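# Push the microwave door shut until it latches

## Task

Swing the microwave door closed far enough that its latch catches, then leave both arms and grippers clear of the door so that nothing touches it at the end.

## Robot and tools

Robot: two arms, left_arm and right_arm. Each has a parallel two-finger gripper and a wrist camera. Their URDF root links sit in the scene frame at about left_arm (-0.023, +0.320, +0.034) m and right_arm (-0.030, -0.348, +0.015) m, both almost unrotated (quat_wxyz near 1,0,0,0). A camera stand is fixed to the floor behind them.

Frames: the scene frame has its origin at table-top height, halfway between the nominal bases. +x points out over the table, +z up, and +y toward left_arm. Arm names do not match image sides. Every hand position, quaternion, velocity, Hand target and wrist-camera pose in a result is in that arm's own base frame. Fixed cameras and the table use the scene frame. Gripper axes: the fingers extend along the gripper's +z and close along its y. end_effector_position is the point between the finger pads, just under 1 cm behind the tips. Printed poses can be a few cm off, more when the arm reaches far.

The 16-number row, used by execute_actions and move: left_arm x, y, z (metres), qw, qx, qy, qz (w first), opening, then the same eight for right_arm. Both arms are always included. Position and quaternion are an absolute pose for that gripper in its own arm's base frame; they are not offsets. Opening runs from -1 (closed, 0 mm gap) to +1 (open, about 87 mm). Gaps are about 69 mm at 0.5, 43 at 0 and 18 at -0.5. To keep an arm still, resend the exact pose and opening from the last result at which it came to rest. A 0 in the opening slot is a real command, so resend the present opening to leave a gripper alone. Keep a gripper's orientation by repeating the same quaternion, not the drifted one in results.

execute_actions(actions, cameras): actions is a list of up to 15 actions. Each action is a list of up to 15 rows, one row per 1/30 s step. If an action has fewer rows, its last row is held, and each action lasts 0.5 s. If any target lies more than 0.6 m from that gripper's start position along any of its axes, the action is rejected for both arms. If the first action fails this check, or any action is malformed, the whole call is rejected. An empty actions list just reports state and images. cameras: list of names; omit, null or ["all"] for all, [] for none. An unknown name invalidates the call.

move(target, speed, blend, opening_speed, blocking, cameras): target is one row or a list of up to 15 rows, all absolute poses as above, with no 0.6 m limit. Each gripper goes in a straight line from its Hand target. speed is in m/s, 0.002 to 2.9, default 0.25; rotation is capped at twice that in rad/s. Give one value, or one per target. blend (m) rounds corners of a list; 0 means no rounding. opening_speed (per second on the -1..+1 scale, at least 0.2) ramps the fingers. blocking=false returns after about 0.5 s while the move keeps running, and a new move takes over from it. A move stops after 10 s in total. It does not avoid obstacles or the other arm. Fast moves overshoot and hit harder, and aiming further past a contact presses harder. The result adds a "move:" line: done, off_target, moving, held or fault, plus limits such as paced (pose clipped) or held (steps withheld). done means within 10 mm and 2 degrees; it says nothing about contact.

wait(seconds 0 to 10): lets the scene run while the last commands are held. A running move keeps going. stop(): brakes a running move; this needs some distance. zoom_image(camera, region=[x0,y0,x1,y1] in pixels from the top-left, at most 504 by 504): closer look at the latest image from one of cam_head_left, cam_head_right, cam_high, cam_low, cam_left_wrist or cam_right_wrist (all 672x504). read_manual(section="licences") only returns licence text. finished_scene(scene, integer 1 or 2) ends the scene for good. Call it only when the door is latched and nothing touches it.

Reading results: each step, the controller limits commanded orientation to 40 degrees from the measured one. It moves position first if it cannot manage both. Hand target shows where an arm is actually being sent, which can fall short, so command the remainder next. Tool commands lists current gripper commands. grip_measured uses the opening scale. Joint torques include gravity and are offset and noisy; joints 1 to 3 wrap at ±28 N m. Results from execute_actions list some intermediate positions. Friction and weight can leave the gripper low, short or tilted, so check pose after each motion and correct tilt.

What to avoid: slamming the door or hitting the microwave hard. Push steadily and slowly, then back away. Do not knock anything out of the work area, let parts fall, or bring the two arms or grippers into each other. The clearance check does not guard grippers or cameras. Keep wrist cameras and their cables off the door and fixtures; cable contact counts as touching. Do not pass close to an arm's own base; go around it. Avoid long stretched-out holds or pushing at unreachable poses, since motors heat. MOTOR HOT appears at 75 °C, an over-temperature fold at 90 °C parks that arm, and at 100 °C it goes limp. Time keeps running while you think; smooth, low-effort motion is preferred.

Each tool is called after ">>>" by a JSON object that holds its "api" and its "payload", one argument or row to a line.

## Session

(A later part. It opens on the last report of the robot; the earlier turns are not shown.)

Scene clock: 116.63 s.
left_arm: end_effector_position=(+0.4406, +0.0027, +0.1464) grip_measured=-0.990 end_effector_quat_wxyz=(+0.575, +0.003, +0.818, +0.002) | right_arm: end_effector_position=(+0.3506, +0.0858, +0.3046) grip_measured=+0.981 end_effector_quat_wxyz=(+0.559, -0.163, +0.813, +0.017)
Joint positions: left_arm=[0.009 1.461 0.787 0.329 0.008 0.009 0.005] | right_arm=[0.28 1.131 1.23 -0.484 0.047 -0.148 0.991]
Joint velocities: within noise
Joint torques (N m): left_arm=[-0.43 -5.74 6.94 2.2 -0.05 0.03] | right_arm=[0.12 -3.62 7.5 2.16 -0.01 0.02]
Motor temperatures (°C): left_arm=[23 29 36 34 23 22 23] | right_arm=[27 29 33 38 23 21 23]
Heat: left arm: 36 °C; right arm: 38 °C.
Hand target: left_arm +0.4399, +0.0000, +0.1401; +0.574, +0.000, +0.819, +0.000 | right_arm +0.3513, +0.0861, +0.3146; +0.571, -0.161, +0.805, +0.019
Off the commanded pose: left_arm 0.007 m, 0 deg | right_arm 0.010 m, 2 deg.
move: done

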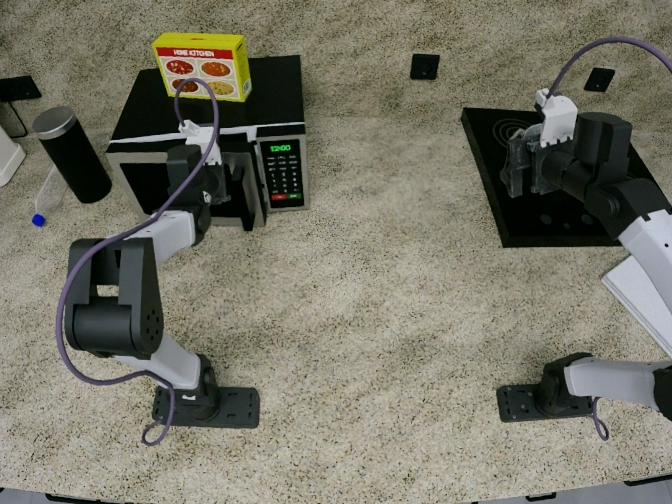

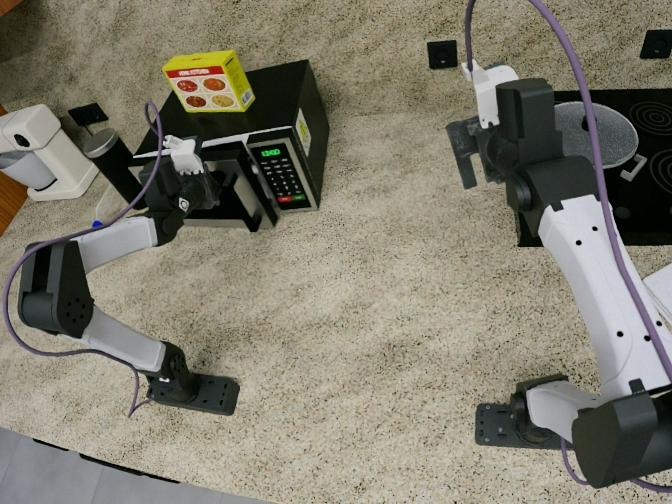

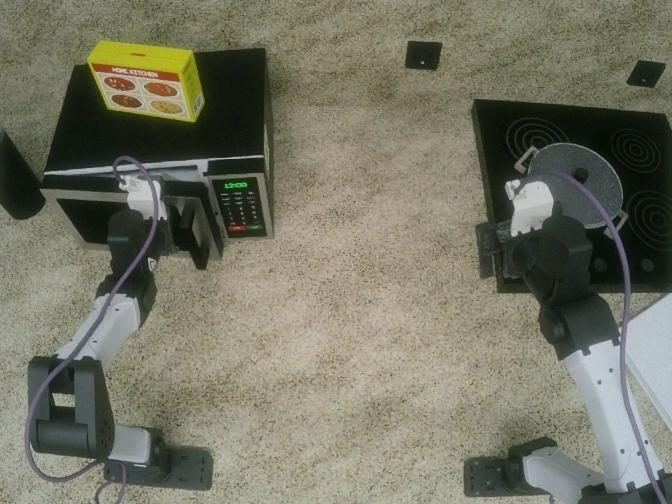

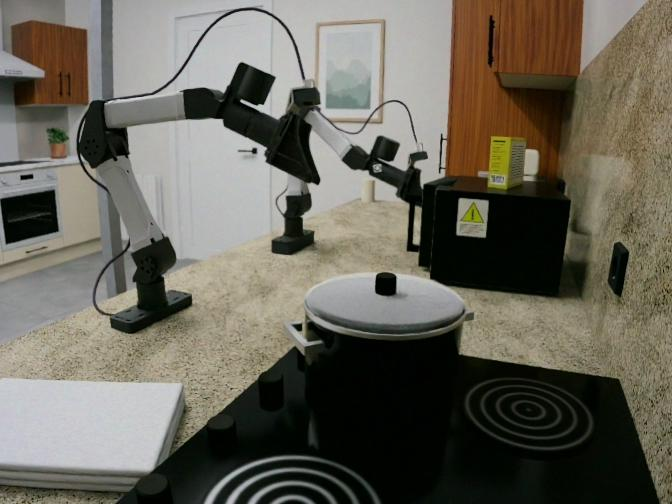

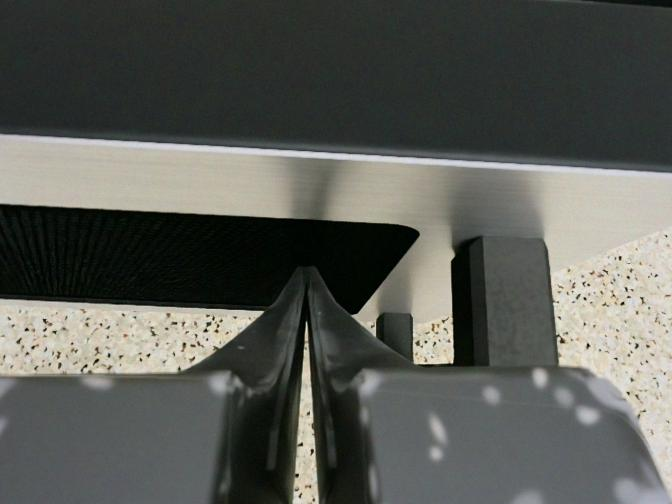

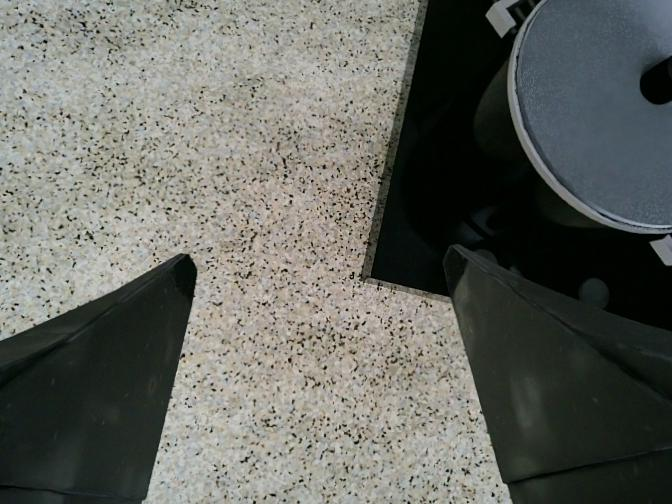

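Nearly closed. Continue pushing; the latch will need some force.

>>> {"api": "move", "payload": {
  "target": [0.48,-0.005,0.135,0.574,0,0.819,0,-1,0.3515,0.0861,0.3146,0.571,-0.161,0.805,0.019,1],
  "speed": 0.04
}}

>>> {"api": "zoom_image", "payload": {
  "camera": "cam_head_left",
  "region": [60, 60, 340, 270]
}}

Scene clock: 120.47 s.
left_arm: end_effector_position=(+0.4674, -0.0001, +0.1228) grip_measured=-0.990 end_effector_quat_wxyz=(+0.558, +0.001, +0.830, +0.005) | right_arm: end_effector_position=(+0.3506, +0.0858, +0.3046) grip_measured=+0.981 end_effector_quat_wxyz=(+0.559, -0.163, +0.813, +0.017)
Joint positions: left_arm=[-0.005 1.613 0.87 0.356 -0.011 0.005 0.005] | right_arm=[0.28 1.131 1.23 -0.484 0.047 -0.148 0.991]
Joint velocities: within noise
Joint torques (N m): left_arm=[-0.59 -6.37 11.51 2.22 0.02 0.02] | right_arm=[-0.01 -3.58 7.49 2.13 -0.01 -0.03]
Motor temperatures (°C): left_arm=[23 29 36 34 23 22 23] | right_arm=[27 29 33 38 23 21 23]
Heat: left arm: 36 °C; right arm: 38 °C.
Hand target: left_arm +0.4790, -0.0051, +0.1354; +0.574, +0.000, +0.819, +0.000 | right_arm +0.3513, +0.0861, +0.3146; +0.571, -0.161, +0.805, +0.019
Off the commanded pose: left_arm 0.018 m, 2 deg | right_arm 0.010 m, 2 deg.
move: off_target (left_arm)

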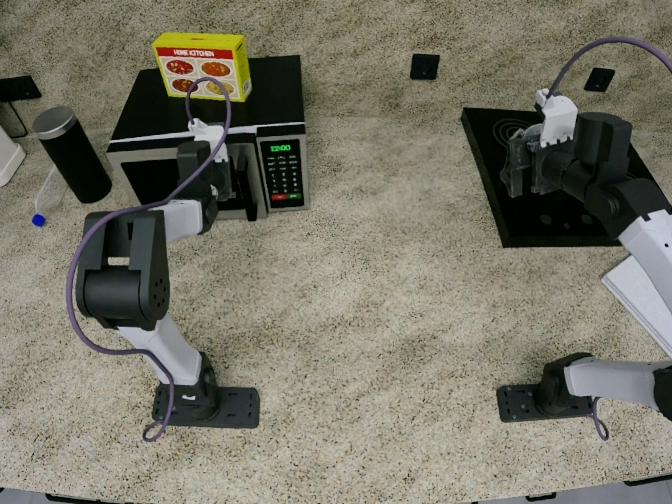

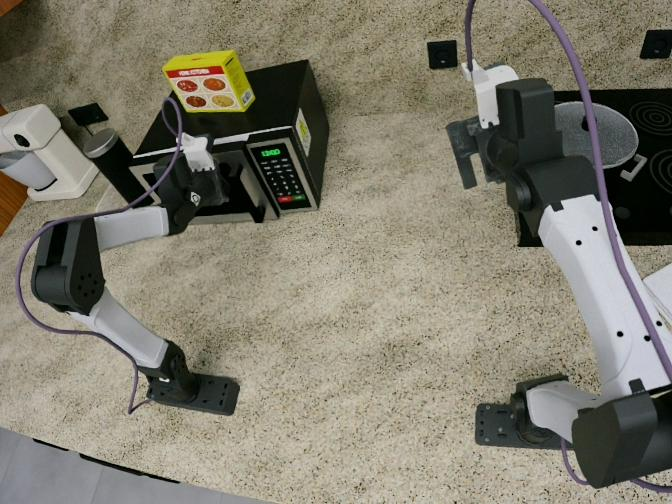

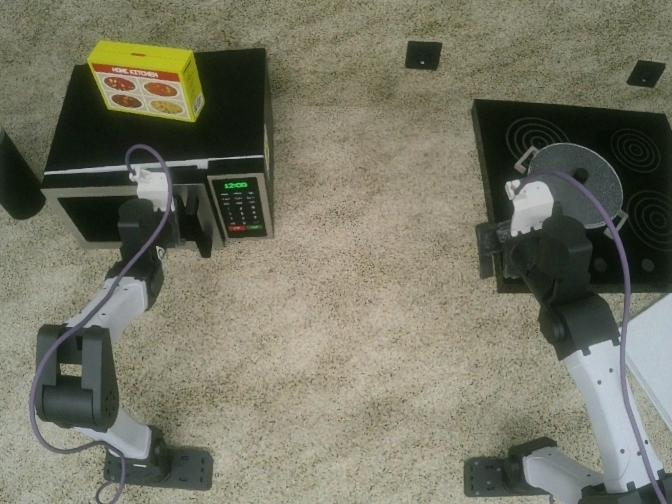

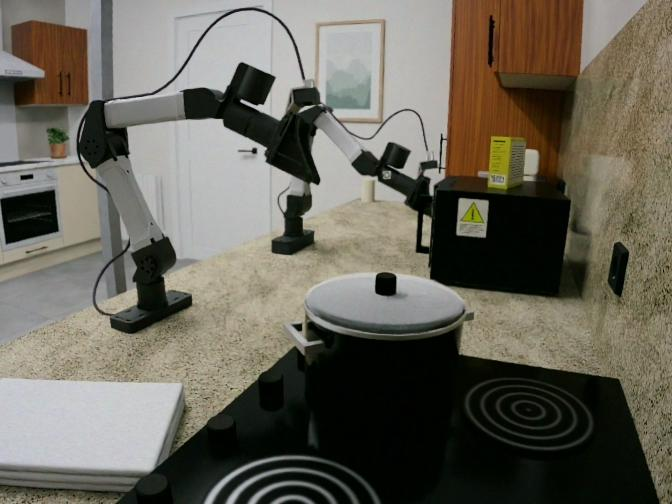

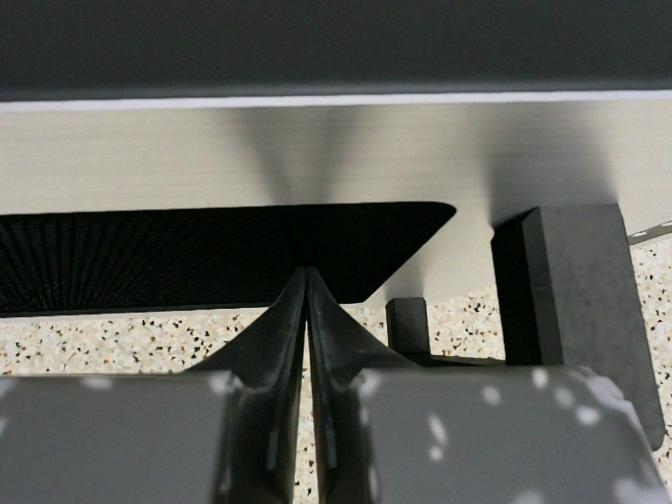

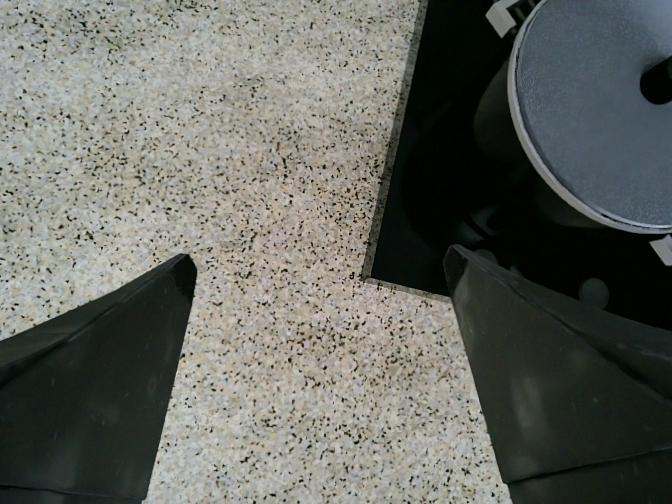

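Scaled by 1.800.

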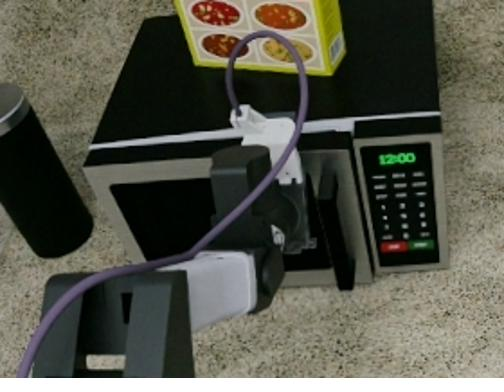

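>>> {"api": "move", "payload": {
  "target": [0.505,-0.005,0.14,0.574,0,0.819,0,-1,0.3515,0.0861,0.3146,0.571,-0.161,0.805,0.019,1],
  "speed": 0.03
}}

>>> {"api": "zoom_image", "payload": {
  "camera": "cam_head_left",
  "region": [60, 60, 340, 270]
}}

>>> {"api": "zoom_image", "payload": {
  "camera": "cam_low",
  "region": [380, 140, 600, 300]
}}

Scene clock: 124.20 s.
left_arm: end_effector_position=(+0.4688, +0.0000, +0.1230) grip_measured=-0.990 end_effector_quat_wxyz=(+0.529, +0.001, +0.849, +0.005) | right_arm: end_effector_position=(+0.3506, +0.0858, +0.3046) grip_measured=+0.981 end_effector_quat_wxyz=(+0.559, -0.163, +0.813, +0.017)
Joint positions: left_arm=[-0.005 1.626 0.949 0.221 -0.011 0.005 0.005] | right_arm=[0.28 1.131 1.23 -0.484 0.047 -0.148 0.991]
Joint velocities: within noise
Joint torques (N m): left_arm=[-0.49 -2.62 13.59 3.09 0.02 -0.01] | right_arm=[-0.16 -3.55 7.69 2.19 -0.05 0.02]
Motor temperatures (°C): left_arm=[23 29 37 34 23 22 23] | right_arm=[27 28 33 38 23 21 23]
Heat: left arm: 37 °C; right arm: 38 °C.
Hand target: left_arm +0.4989, -0.0052, +0.1414; +0.573, +0.000, +0.820, -0.001 | right_arm +0.3513, +0.0861, +0.3146; +0.571, -0.161, +0.805, +0.019
Off the commanded pose: left_arm 0.040 m, 6 deg | right_arm 0.010 m, 2 deg.
move: off_target (left_arm)

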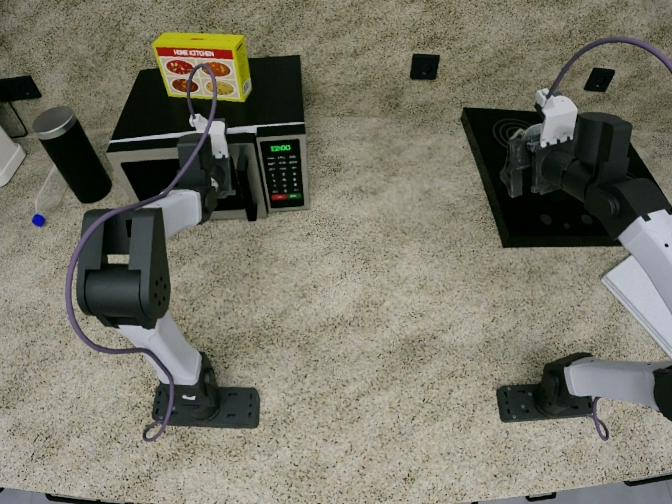

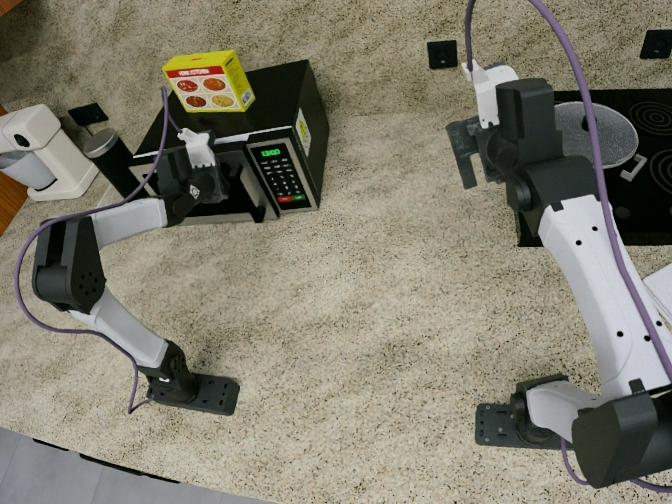

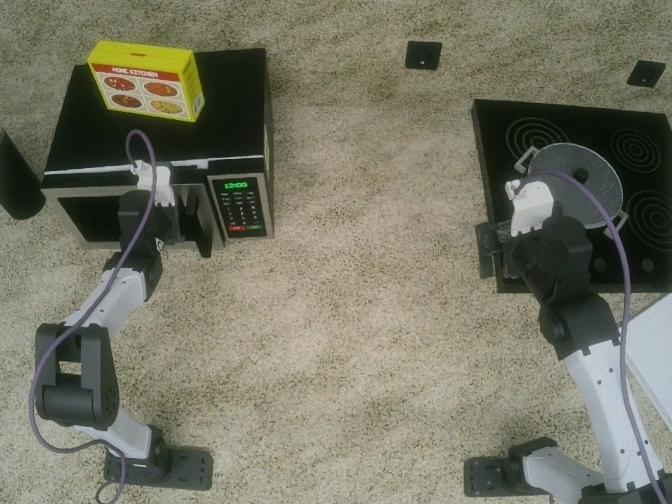

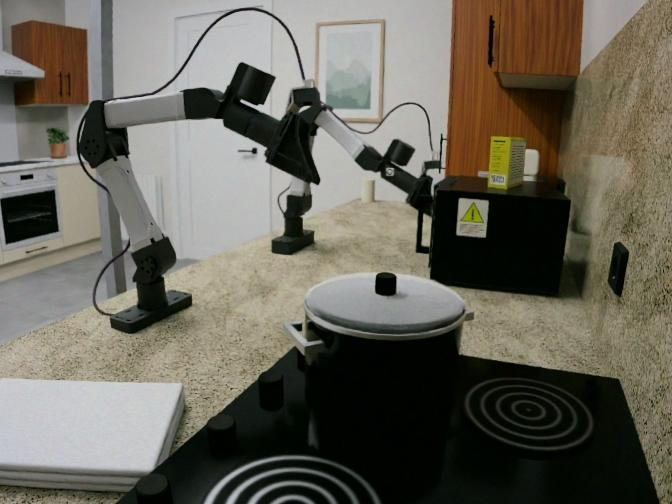

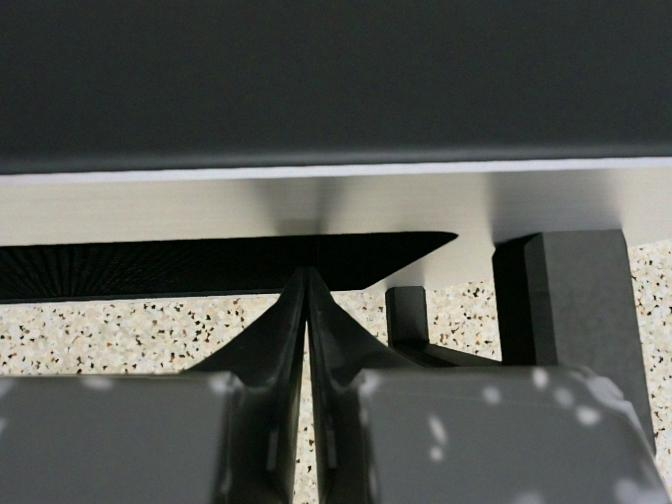

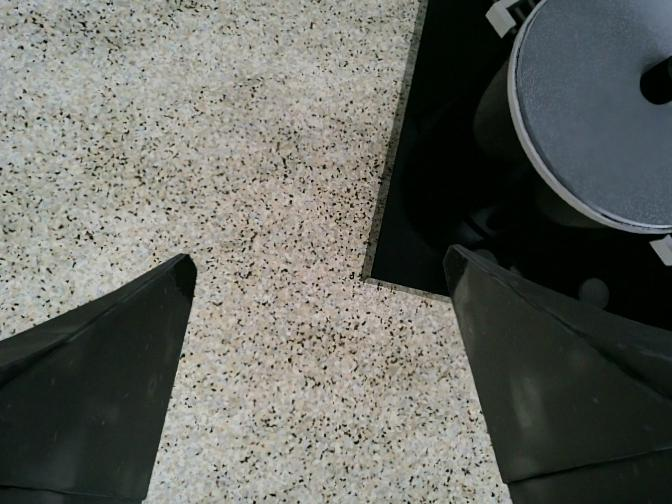

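Scaled by 1.800.

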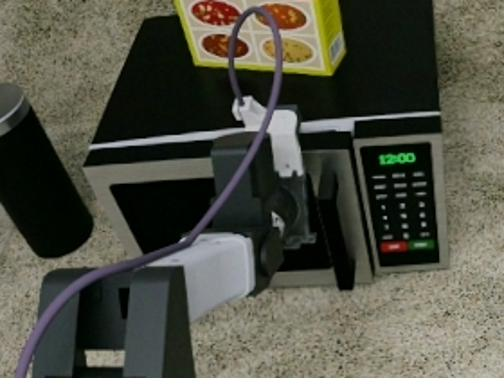

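Scaled by 2.291.

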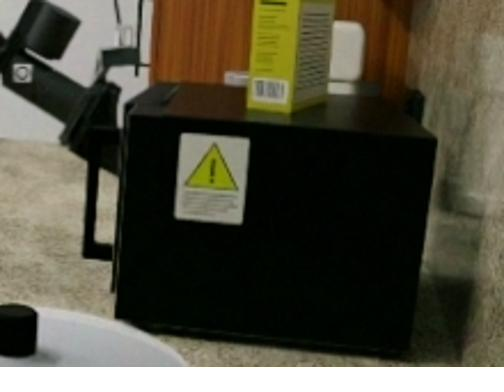

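>>> {"api": "move", "payload": {
  "target": [0.53,-0.005,0.15,0.574,0,0.819,0,-1,0.3515,0.0861,0.3146,0.571,-0.161,0.805,0.019,1],
  "speed": 0.03
}}

>>> {"api": "zoom_image", "payload": {
  "camera": "cam_head_left",
  "region": [60, 60, 340, 270]
}}

>>> {"api": "zoom_image", "payload": {
  "camera": "cam_low",
  "region": [380, 140, 600, 300]
}}

Scene clock: 133.27 s.
left_arm: end_effector_position=(+0.4708, +0.0001, +0.1239) grip_measured=-0.990 end_effector_quat_wxyz=(+0.492, +0.001, +0.871, +0.005) | right_arm: end_effector_position=(+0.3506, +0.0858, +0.3046) grip_measured=+0.981 end_effector_quat_wxyz=(+0.559, -0.163, +0.813, +0.017)
Joint positions: left_arm=[-0.005 1.655 1.058 0.055 -0.012 0.004 0.005] | right_arm=[0.28 1.131 1.23 -0.484 0.047 -0.148 0.991]
Joint velocities: within noise
Joint torques (N m): left_arm=[-0.47 -1.94 14.02 3.89 0.05 0.02] | right_arm=[0.05 -3.54 7.47 2.15 -0.03 -0.05]
Motor temperatures (°C): left_arm=[23 28 39 37 23 22 23] | right_arm=[27 28 34 39 23 21 23]
Heat: left arm: 39 °C; right arm: 39 °C.
Hand target: left_arm +0.5156, -0.0052, +0.1543; +0.569, +0.000, +0.823, -0.001 | right_arm +0.3513, +0.0861, +0.3146; +0.571, -0.161, +0.805, +0.019
Off the commanded pose: left_arm 0.065 m, 11 deg | right_arm 0.010 m, 2 deg.
move: off_target (left_arm)

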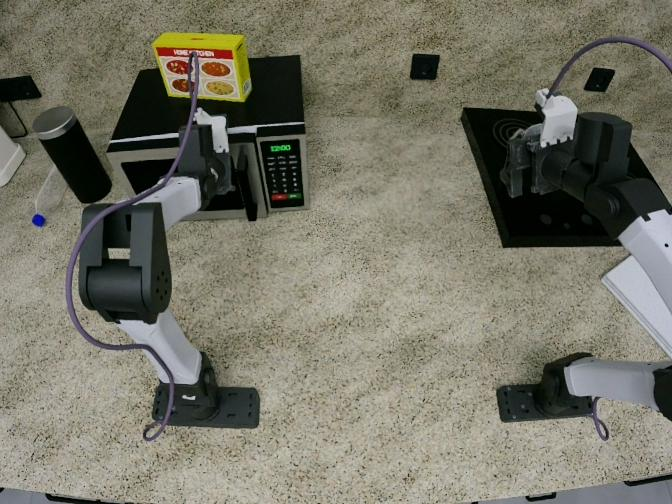

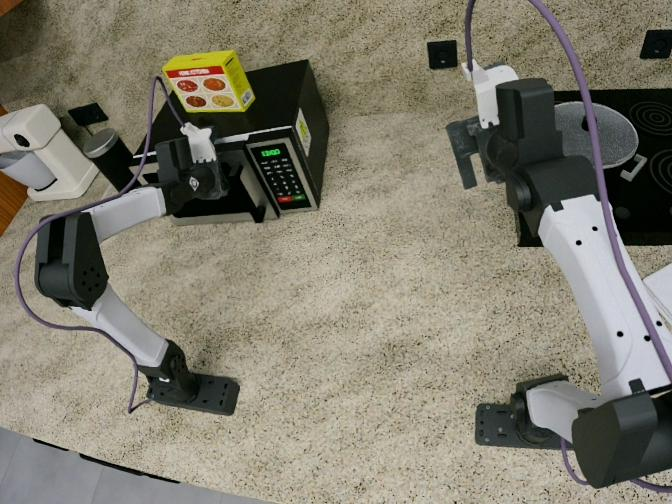

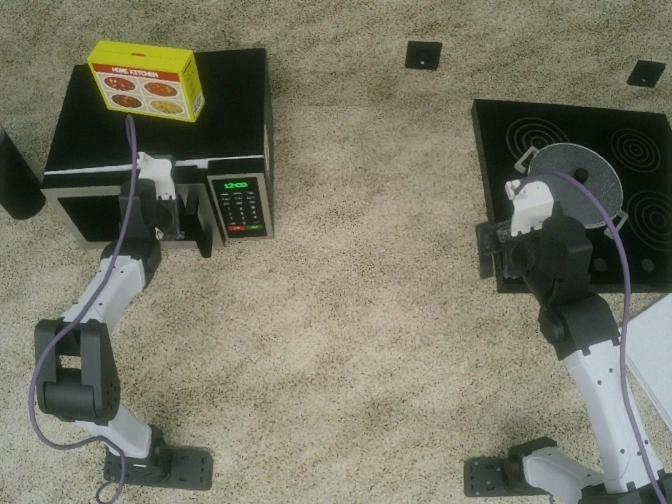

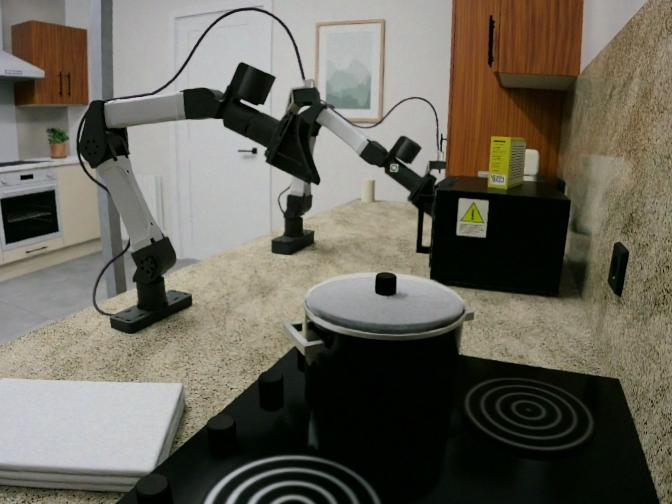

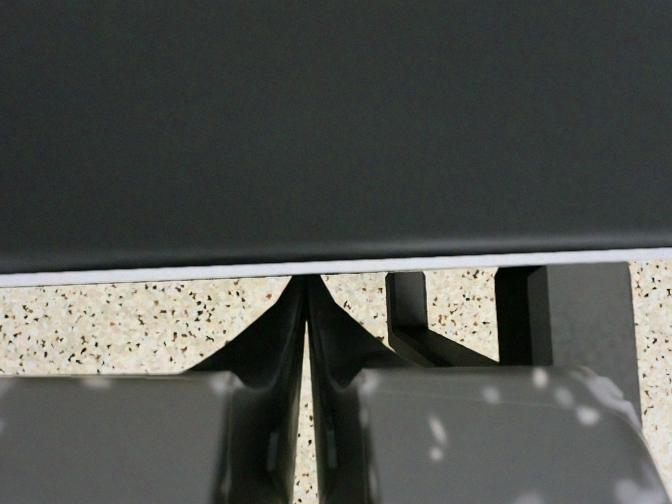

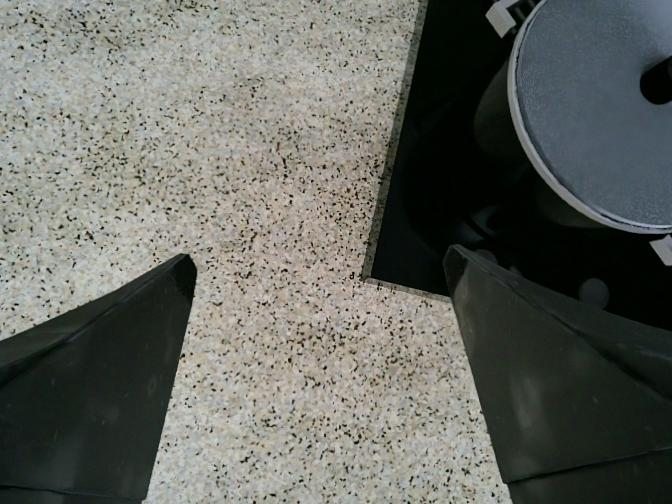

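Scaled by 1.800.

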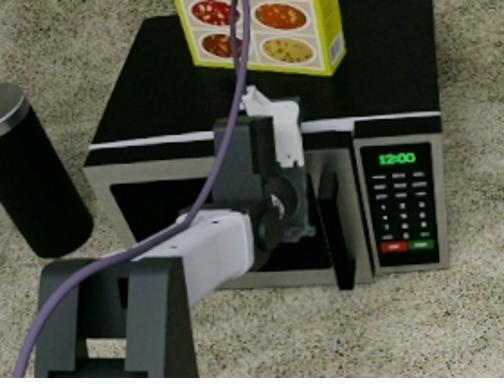

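Scaled by 2.291.

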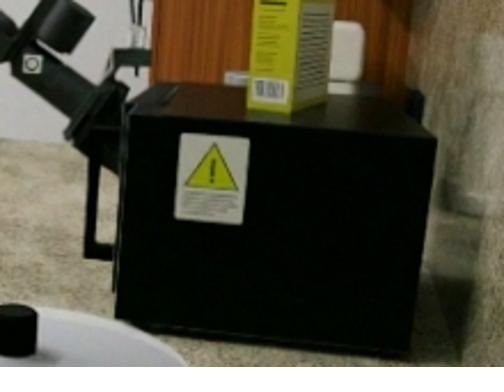

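>>> {"api": "move", "payload": {
  "target": [
    [0.43,-0.005,0.17,0.492,0,0.871,0,-1,0.3515,0.0861,0.3146,0.571,-0.161,0.805,0.019,1],
    [0.33,0.04,0.24,0.492,0,0.871,0,-1,0.3515,0.0861,0.3146,0.571,-0.161,0.805,0.019,1],
    [0.25,0.15,0.30,0.492,0,0.871,0,-1,0.3515,0.0861,0.3146,0.571,-0.161,0.805,0.019,1]
  ],
  "speed": 0.12
}}

>>> {"api": "zoom_image", "payload": {
  "camera": "cam_head_left",
  "region": [60, 60, 340, 270]
}}

>>> {"api": "zoom_image", "payload": {
  "camera": "cam_high",
  "region": [30, 130, 300, 280]
}}

>>> {"api": "zoom_image", "payload": {
  "camera": "cam_low",
  "region": [380, 140, 600, 300]
}}

Scene clock: 142.33 s.
left_arm: end_effector_position=(+0.2500, +0.1483, +0.2921) grip_measured=-0.990 end_effector_quat_wxyz=(+0.487, -0.006, +0.874, -0.004) | right_arm: end_effector_position=(+0.3506, +0.0858, +0.3046) grip_measured=+0.981 end_effector_quat_wxyz=(+0.559, -0.163, +0.813, +0.017)
Joint positions: left_arm=[0.882 1.165 1.401 -1.008 0.717 0.555 0.005] | right_arm=[0.28 1.131 1.23 -0.484 0.047 -0.148 0.991]
Joint velocities: within noise
Joint torques (N m): left_arm=[1.22 -2.67 10.39 1.46 0.38 0.16] | right_arm=[0.1 -3.4 7.28 2.17 0 -0.01]
Motor temperatures (°C): left_arm=[23 28 39 40 23 22 23] | right_arm=[27 28 34 39 23 21 23]
Heat: left arm: 40 °C; right arm: 39 °C.
Hand target: left_arm +0.2500, +0.1500, +0.2999; +0.492, +0.000, +0.871, +0.000 | right_arm +0.3513, +0.0861, +0.3146; +0.571, -0.161, +0.805, +0.019
Off the commanded pose: left_arm 0.008 m, 1 deg | right_arm 0.010 m, 2 deg.
move: done

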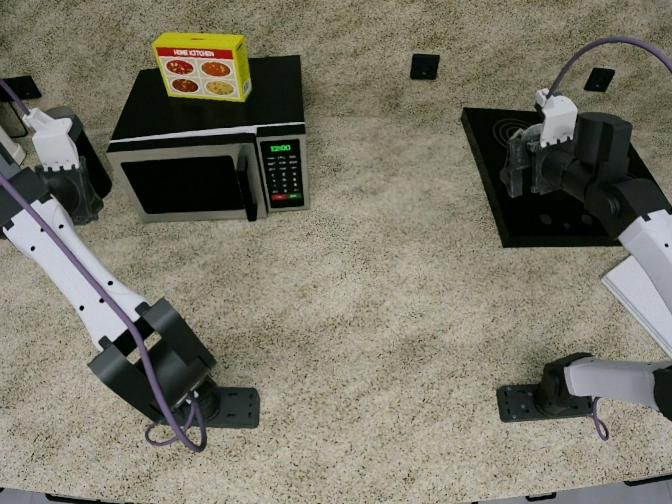

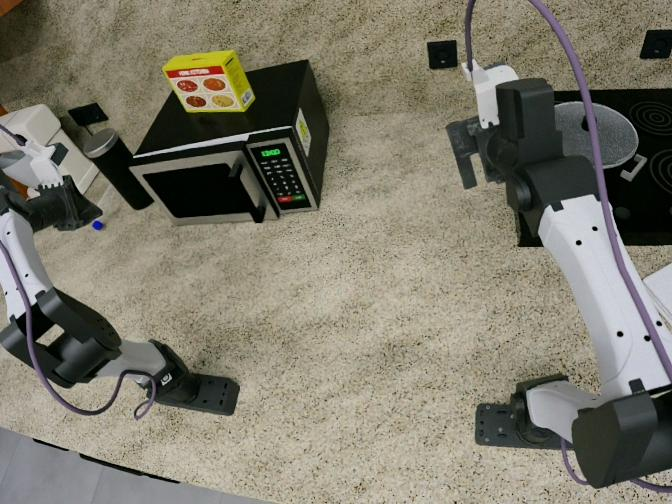

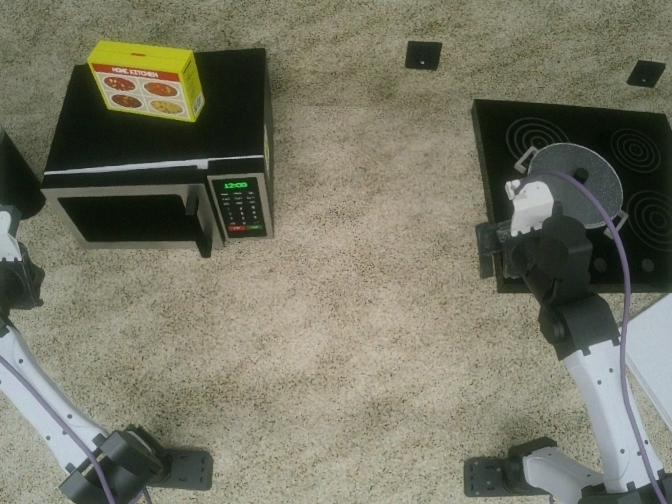

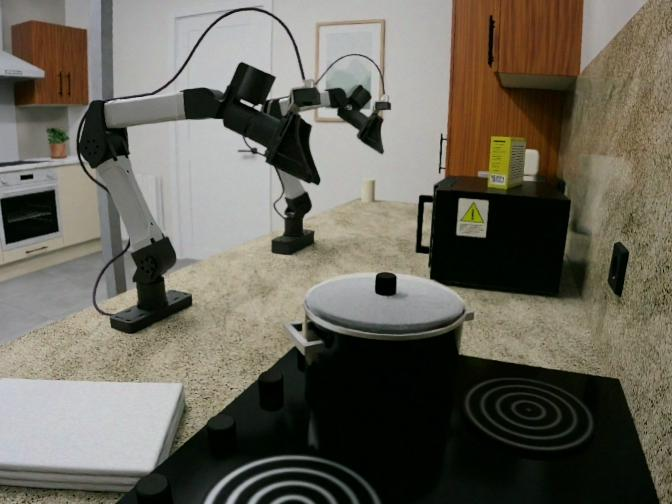

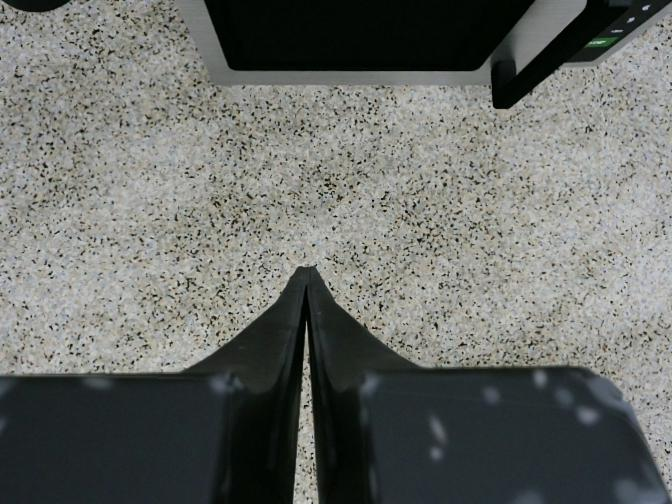

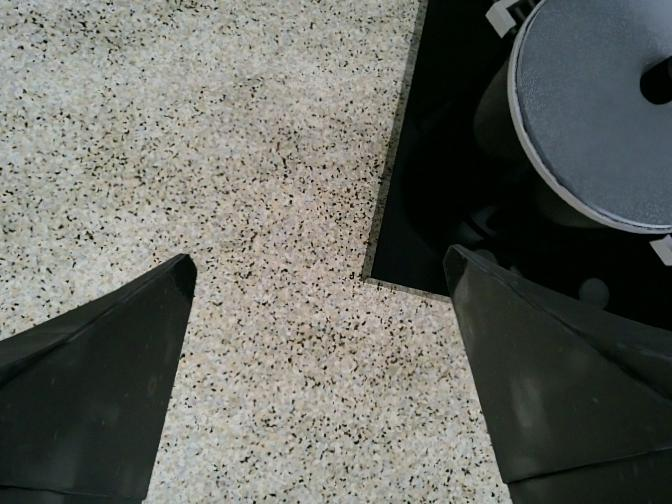

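Scaled by 1.800.

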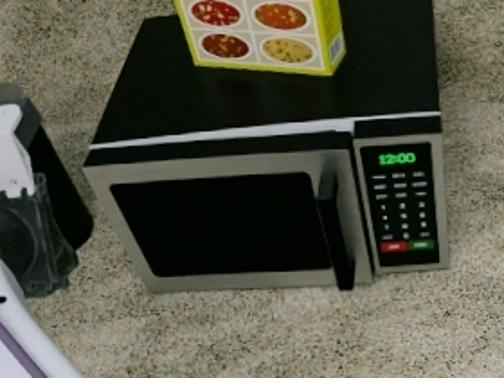

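Scaled by 1.867.

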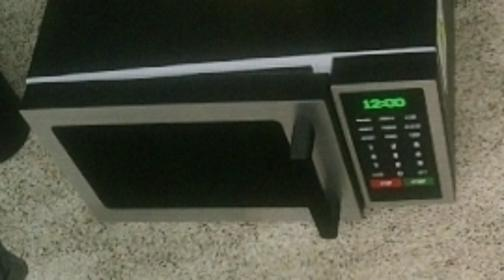

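Scaled by 2.291.

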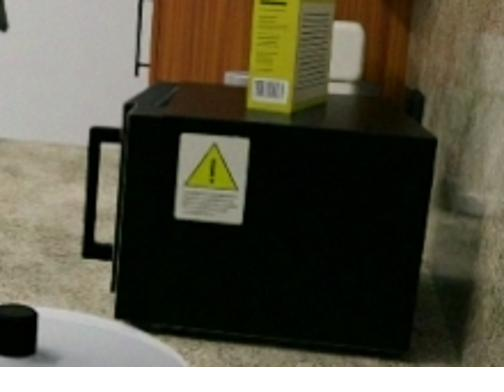

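>>> {"api": "move", "payload": {
  "target": [
    [0.33,0.02,0.16,0.676,0,0.737,0,-1,0.3515,0.0861,0.3146,0.571,-0.161,0.805,0.019,1],
    [0.43,-0.008,0.125,0.676,0,0.737,0,-1,0.3515,0.0861,0.3146,0.571,-0.161,0.805,0.019,1],
    [0.475,-0.008,0.125,0.676,0,0.737,0,-1,0.3515,0.0861,0.3146,0.571,-0.161,0.805,0.019,1]
  ],
  "speed": [0.15,0.1,0.03]
}}

Scene clock: 160.50 s.
left_arm: end_effector_position=(+0.4641, -0.0074, +0.1181) grip_measured=-0.990 end_effector_quat_wxyz=(+0.669, +0.005, +0.743, +0.000) | right_arm: end_effector_position=(+0.3506, +0.0858, +0.3046) grip_measured=+0.981 end_effector_quat_wxyz=(+0.559, -0.163, +0.813, +0.017)
Joint positions: left_arm=[-0.023 1.7 0.609 0.985 -0.017 0.005 0.005] | right_arm=[0.28 1.131 1.23 -0.484 0.047 -0.148 0.991]
Joint velocities: within noise
Joint torques (N m): left_arm=[0.05 -5.61 10.61 2.03 -0.04 0.04] | right_arm=[0.01 -3.55 7.5 2.19 -0.06 -0.05]
Motor temperatures (°C): left_arm=[23 27 39 36 23 22 23] | right_arm=[27 28 34 40 23 21 23]
Heat: left arm: 39 °C; right arm: 40 °C.
Hand target: left_arm +0.4743, -0.0081, +0.1251; +0.676, +0.000, +0.737, +0.000 | right_arm +0.3513, +0.0861, +0.3146; +0.571, -0.161, +0.805, +0.019
Off the commanded pose: left_arm 0.013 m, 1 deg | right_arm 0.010 m, 2 deg.
move: off_target (left_arm)

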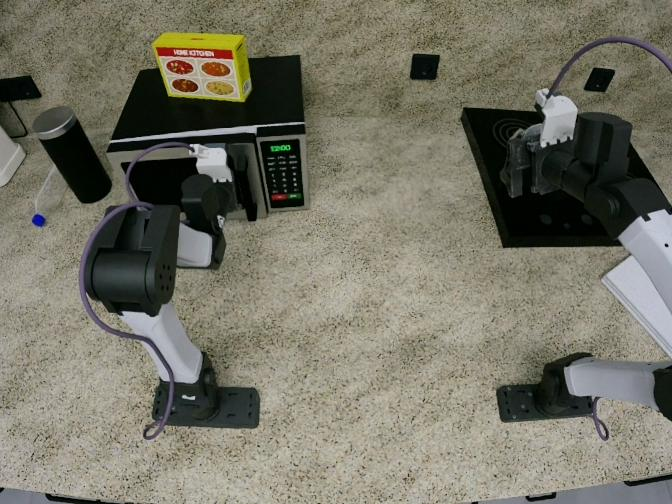

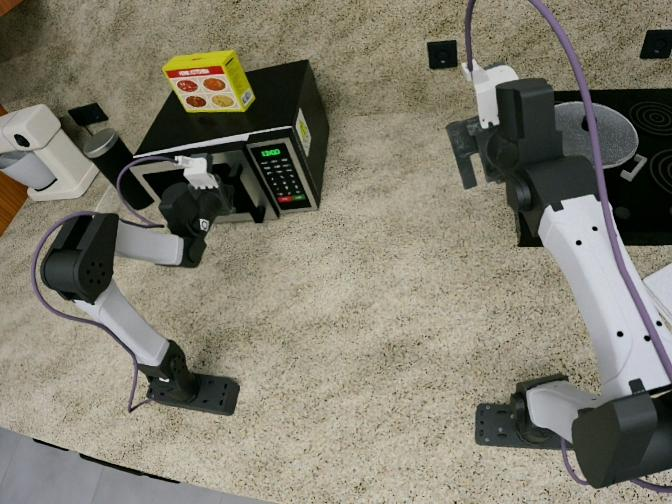

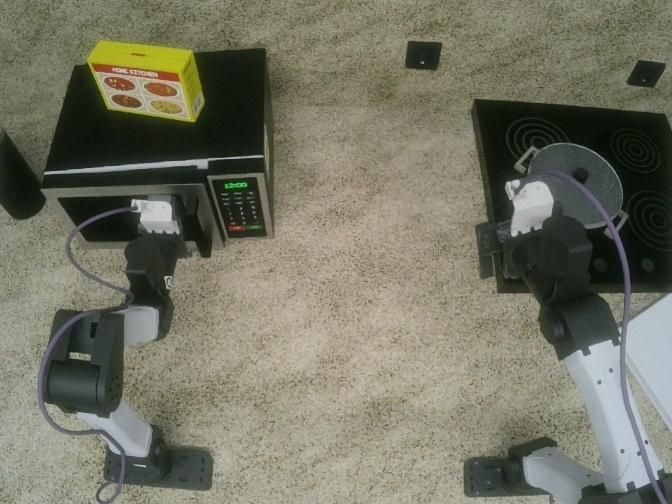

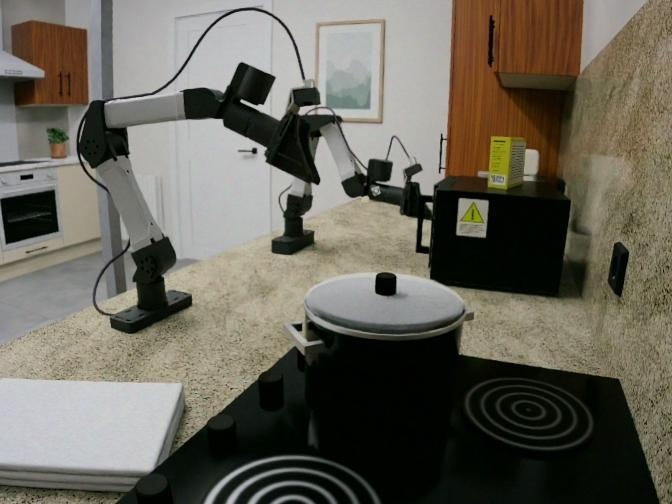

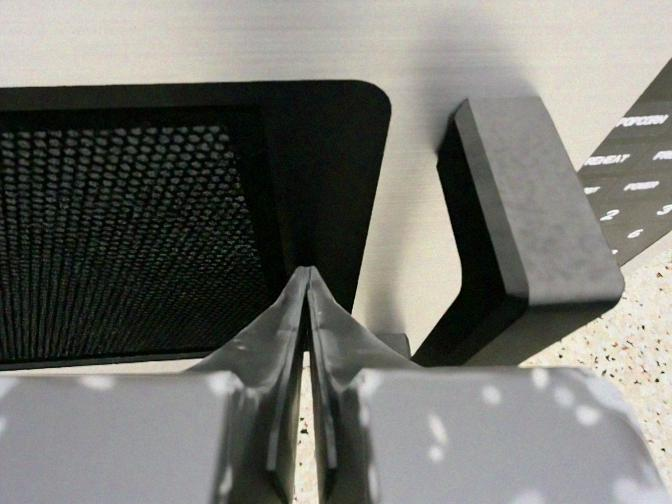

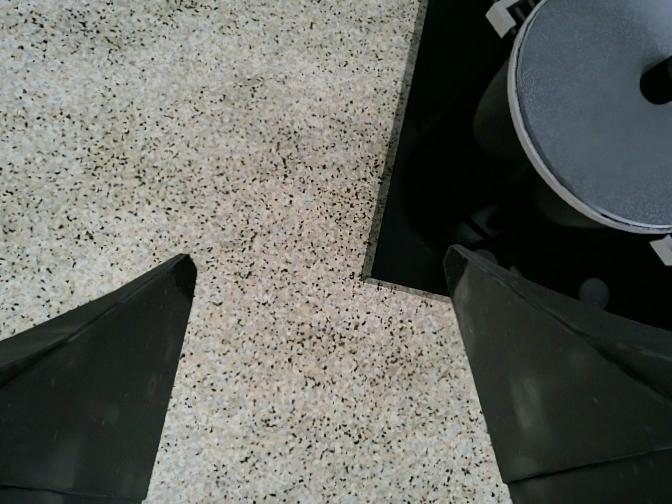

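>>> {"api": "move", "payload": {
  "target": [0.505,-0.01,0.125,0.676,0,0.737,0,-1,0.3515,0.0861,0.3146,0.571,-0.161,0.805,0.019,1],
  "speed": 0.04,
  "cameras": ["cam_head_left","cam_left_wrist"]
}}

>>> {"api": "zoom_image", "payload": {
  "camera": "cam_head_left",
  "region": [60, 60, 340, 270]
}}

Scene clock: 165.53 s.
left_arm: end_effector_position=(+0.4792, -0.0080, +0.1184) grip_measured=-0.990 end_effector_quat_wxyz=(+0.669, +0.003, +0.743, +0.001) | right_arm: end_effector_position=(+0.3506, +0.0858, +0.3046) grip_measured=+0.981 end_effector_quat_wxyz=(+0.559, -0.163, +0.813, +0.017)
Joint positions: left_arm=[-0.025 1.749 0.671 0.975 -0.023 0.004 0.005] | right_arm=[0.28 1.131 1.23 -0.484 0.047 -0.148 0.991]
Joint velocities: within noise
Joint torques (N m): left_arm=[-0.1 -3 15.72 1.88 -0.05 0.04] | right_arm=[-0.02 -3.34 7.57 2.18 -0.04 -0.04]
Motor temperatures (°C): left_arm=[23 27 40 36 23 22 23] | right_arm=[27 28 34 40 23 21 23]
Heat: left arm: 40 °C; right arm: 40 °C.
Hand target: left_arm +0.5017, -0.0100, +0.1254; +0.676, +0.000, +0.737, +0.000 | right_arm +0.3513, +0.0861, +0.3146; +0.571, -0.161, +0.805, +0.019
Off the commanded pose: left_arm 0.027 m, 1 deg | right_arm 0.010 m, 2 deg.
move: off_target (left_arm)
Images, in order (width x height): cam_head_left 672x504, cam_left_wrist 672x504.

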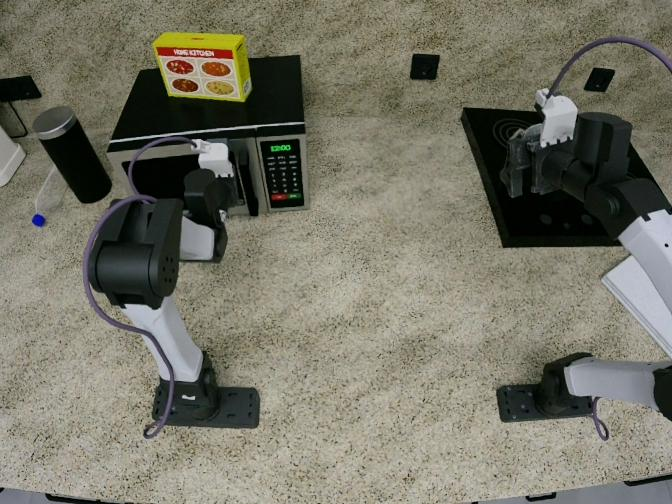

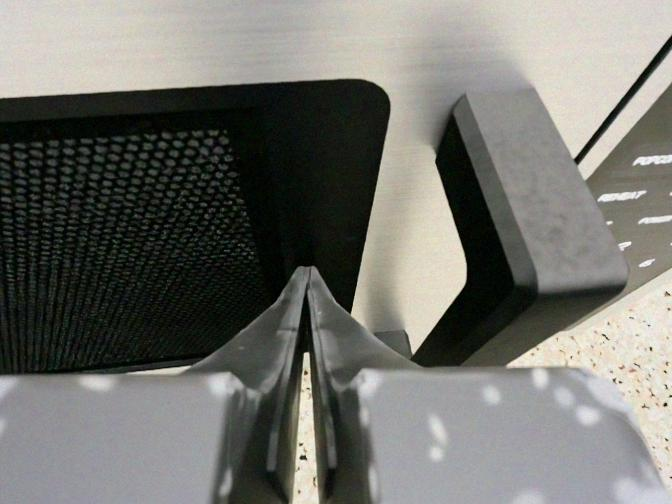

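Scaled by 1.800.

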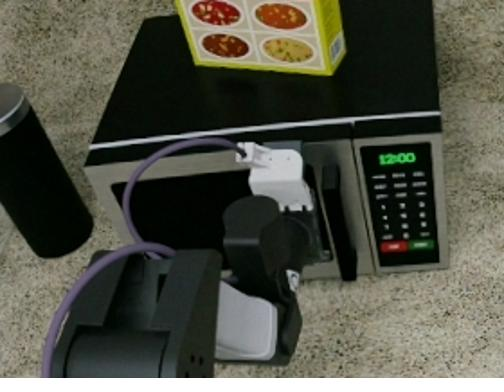

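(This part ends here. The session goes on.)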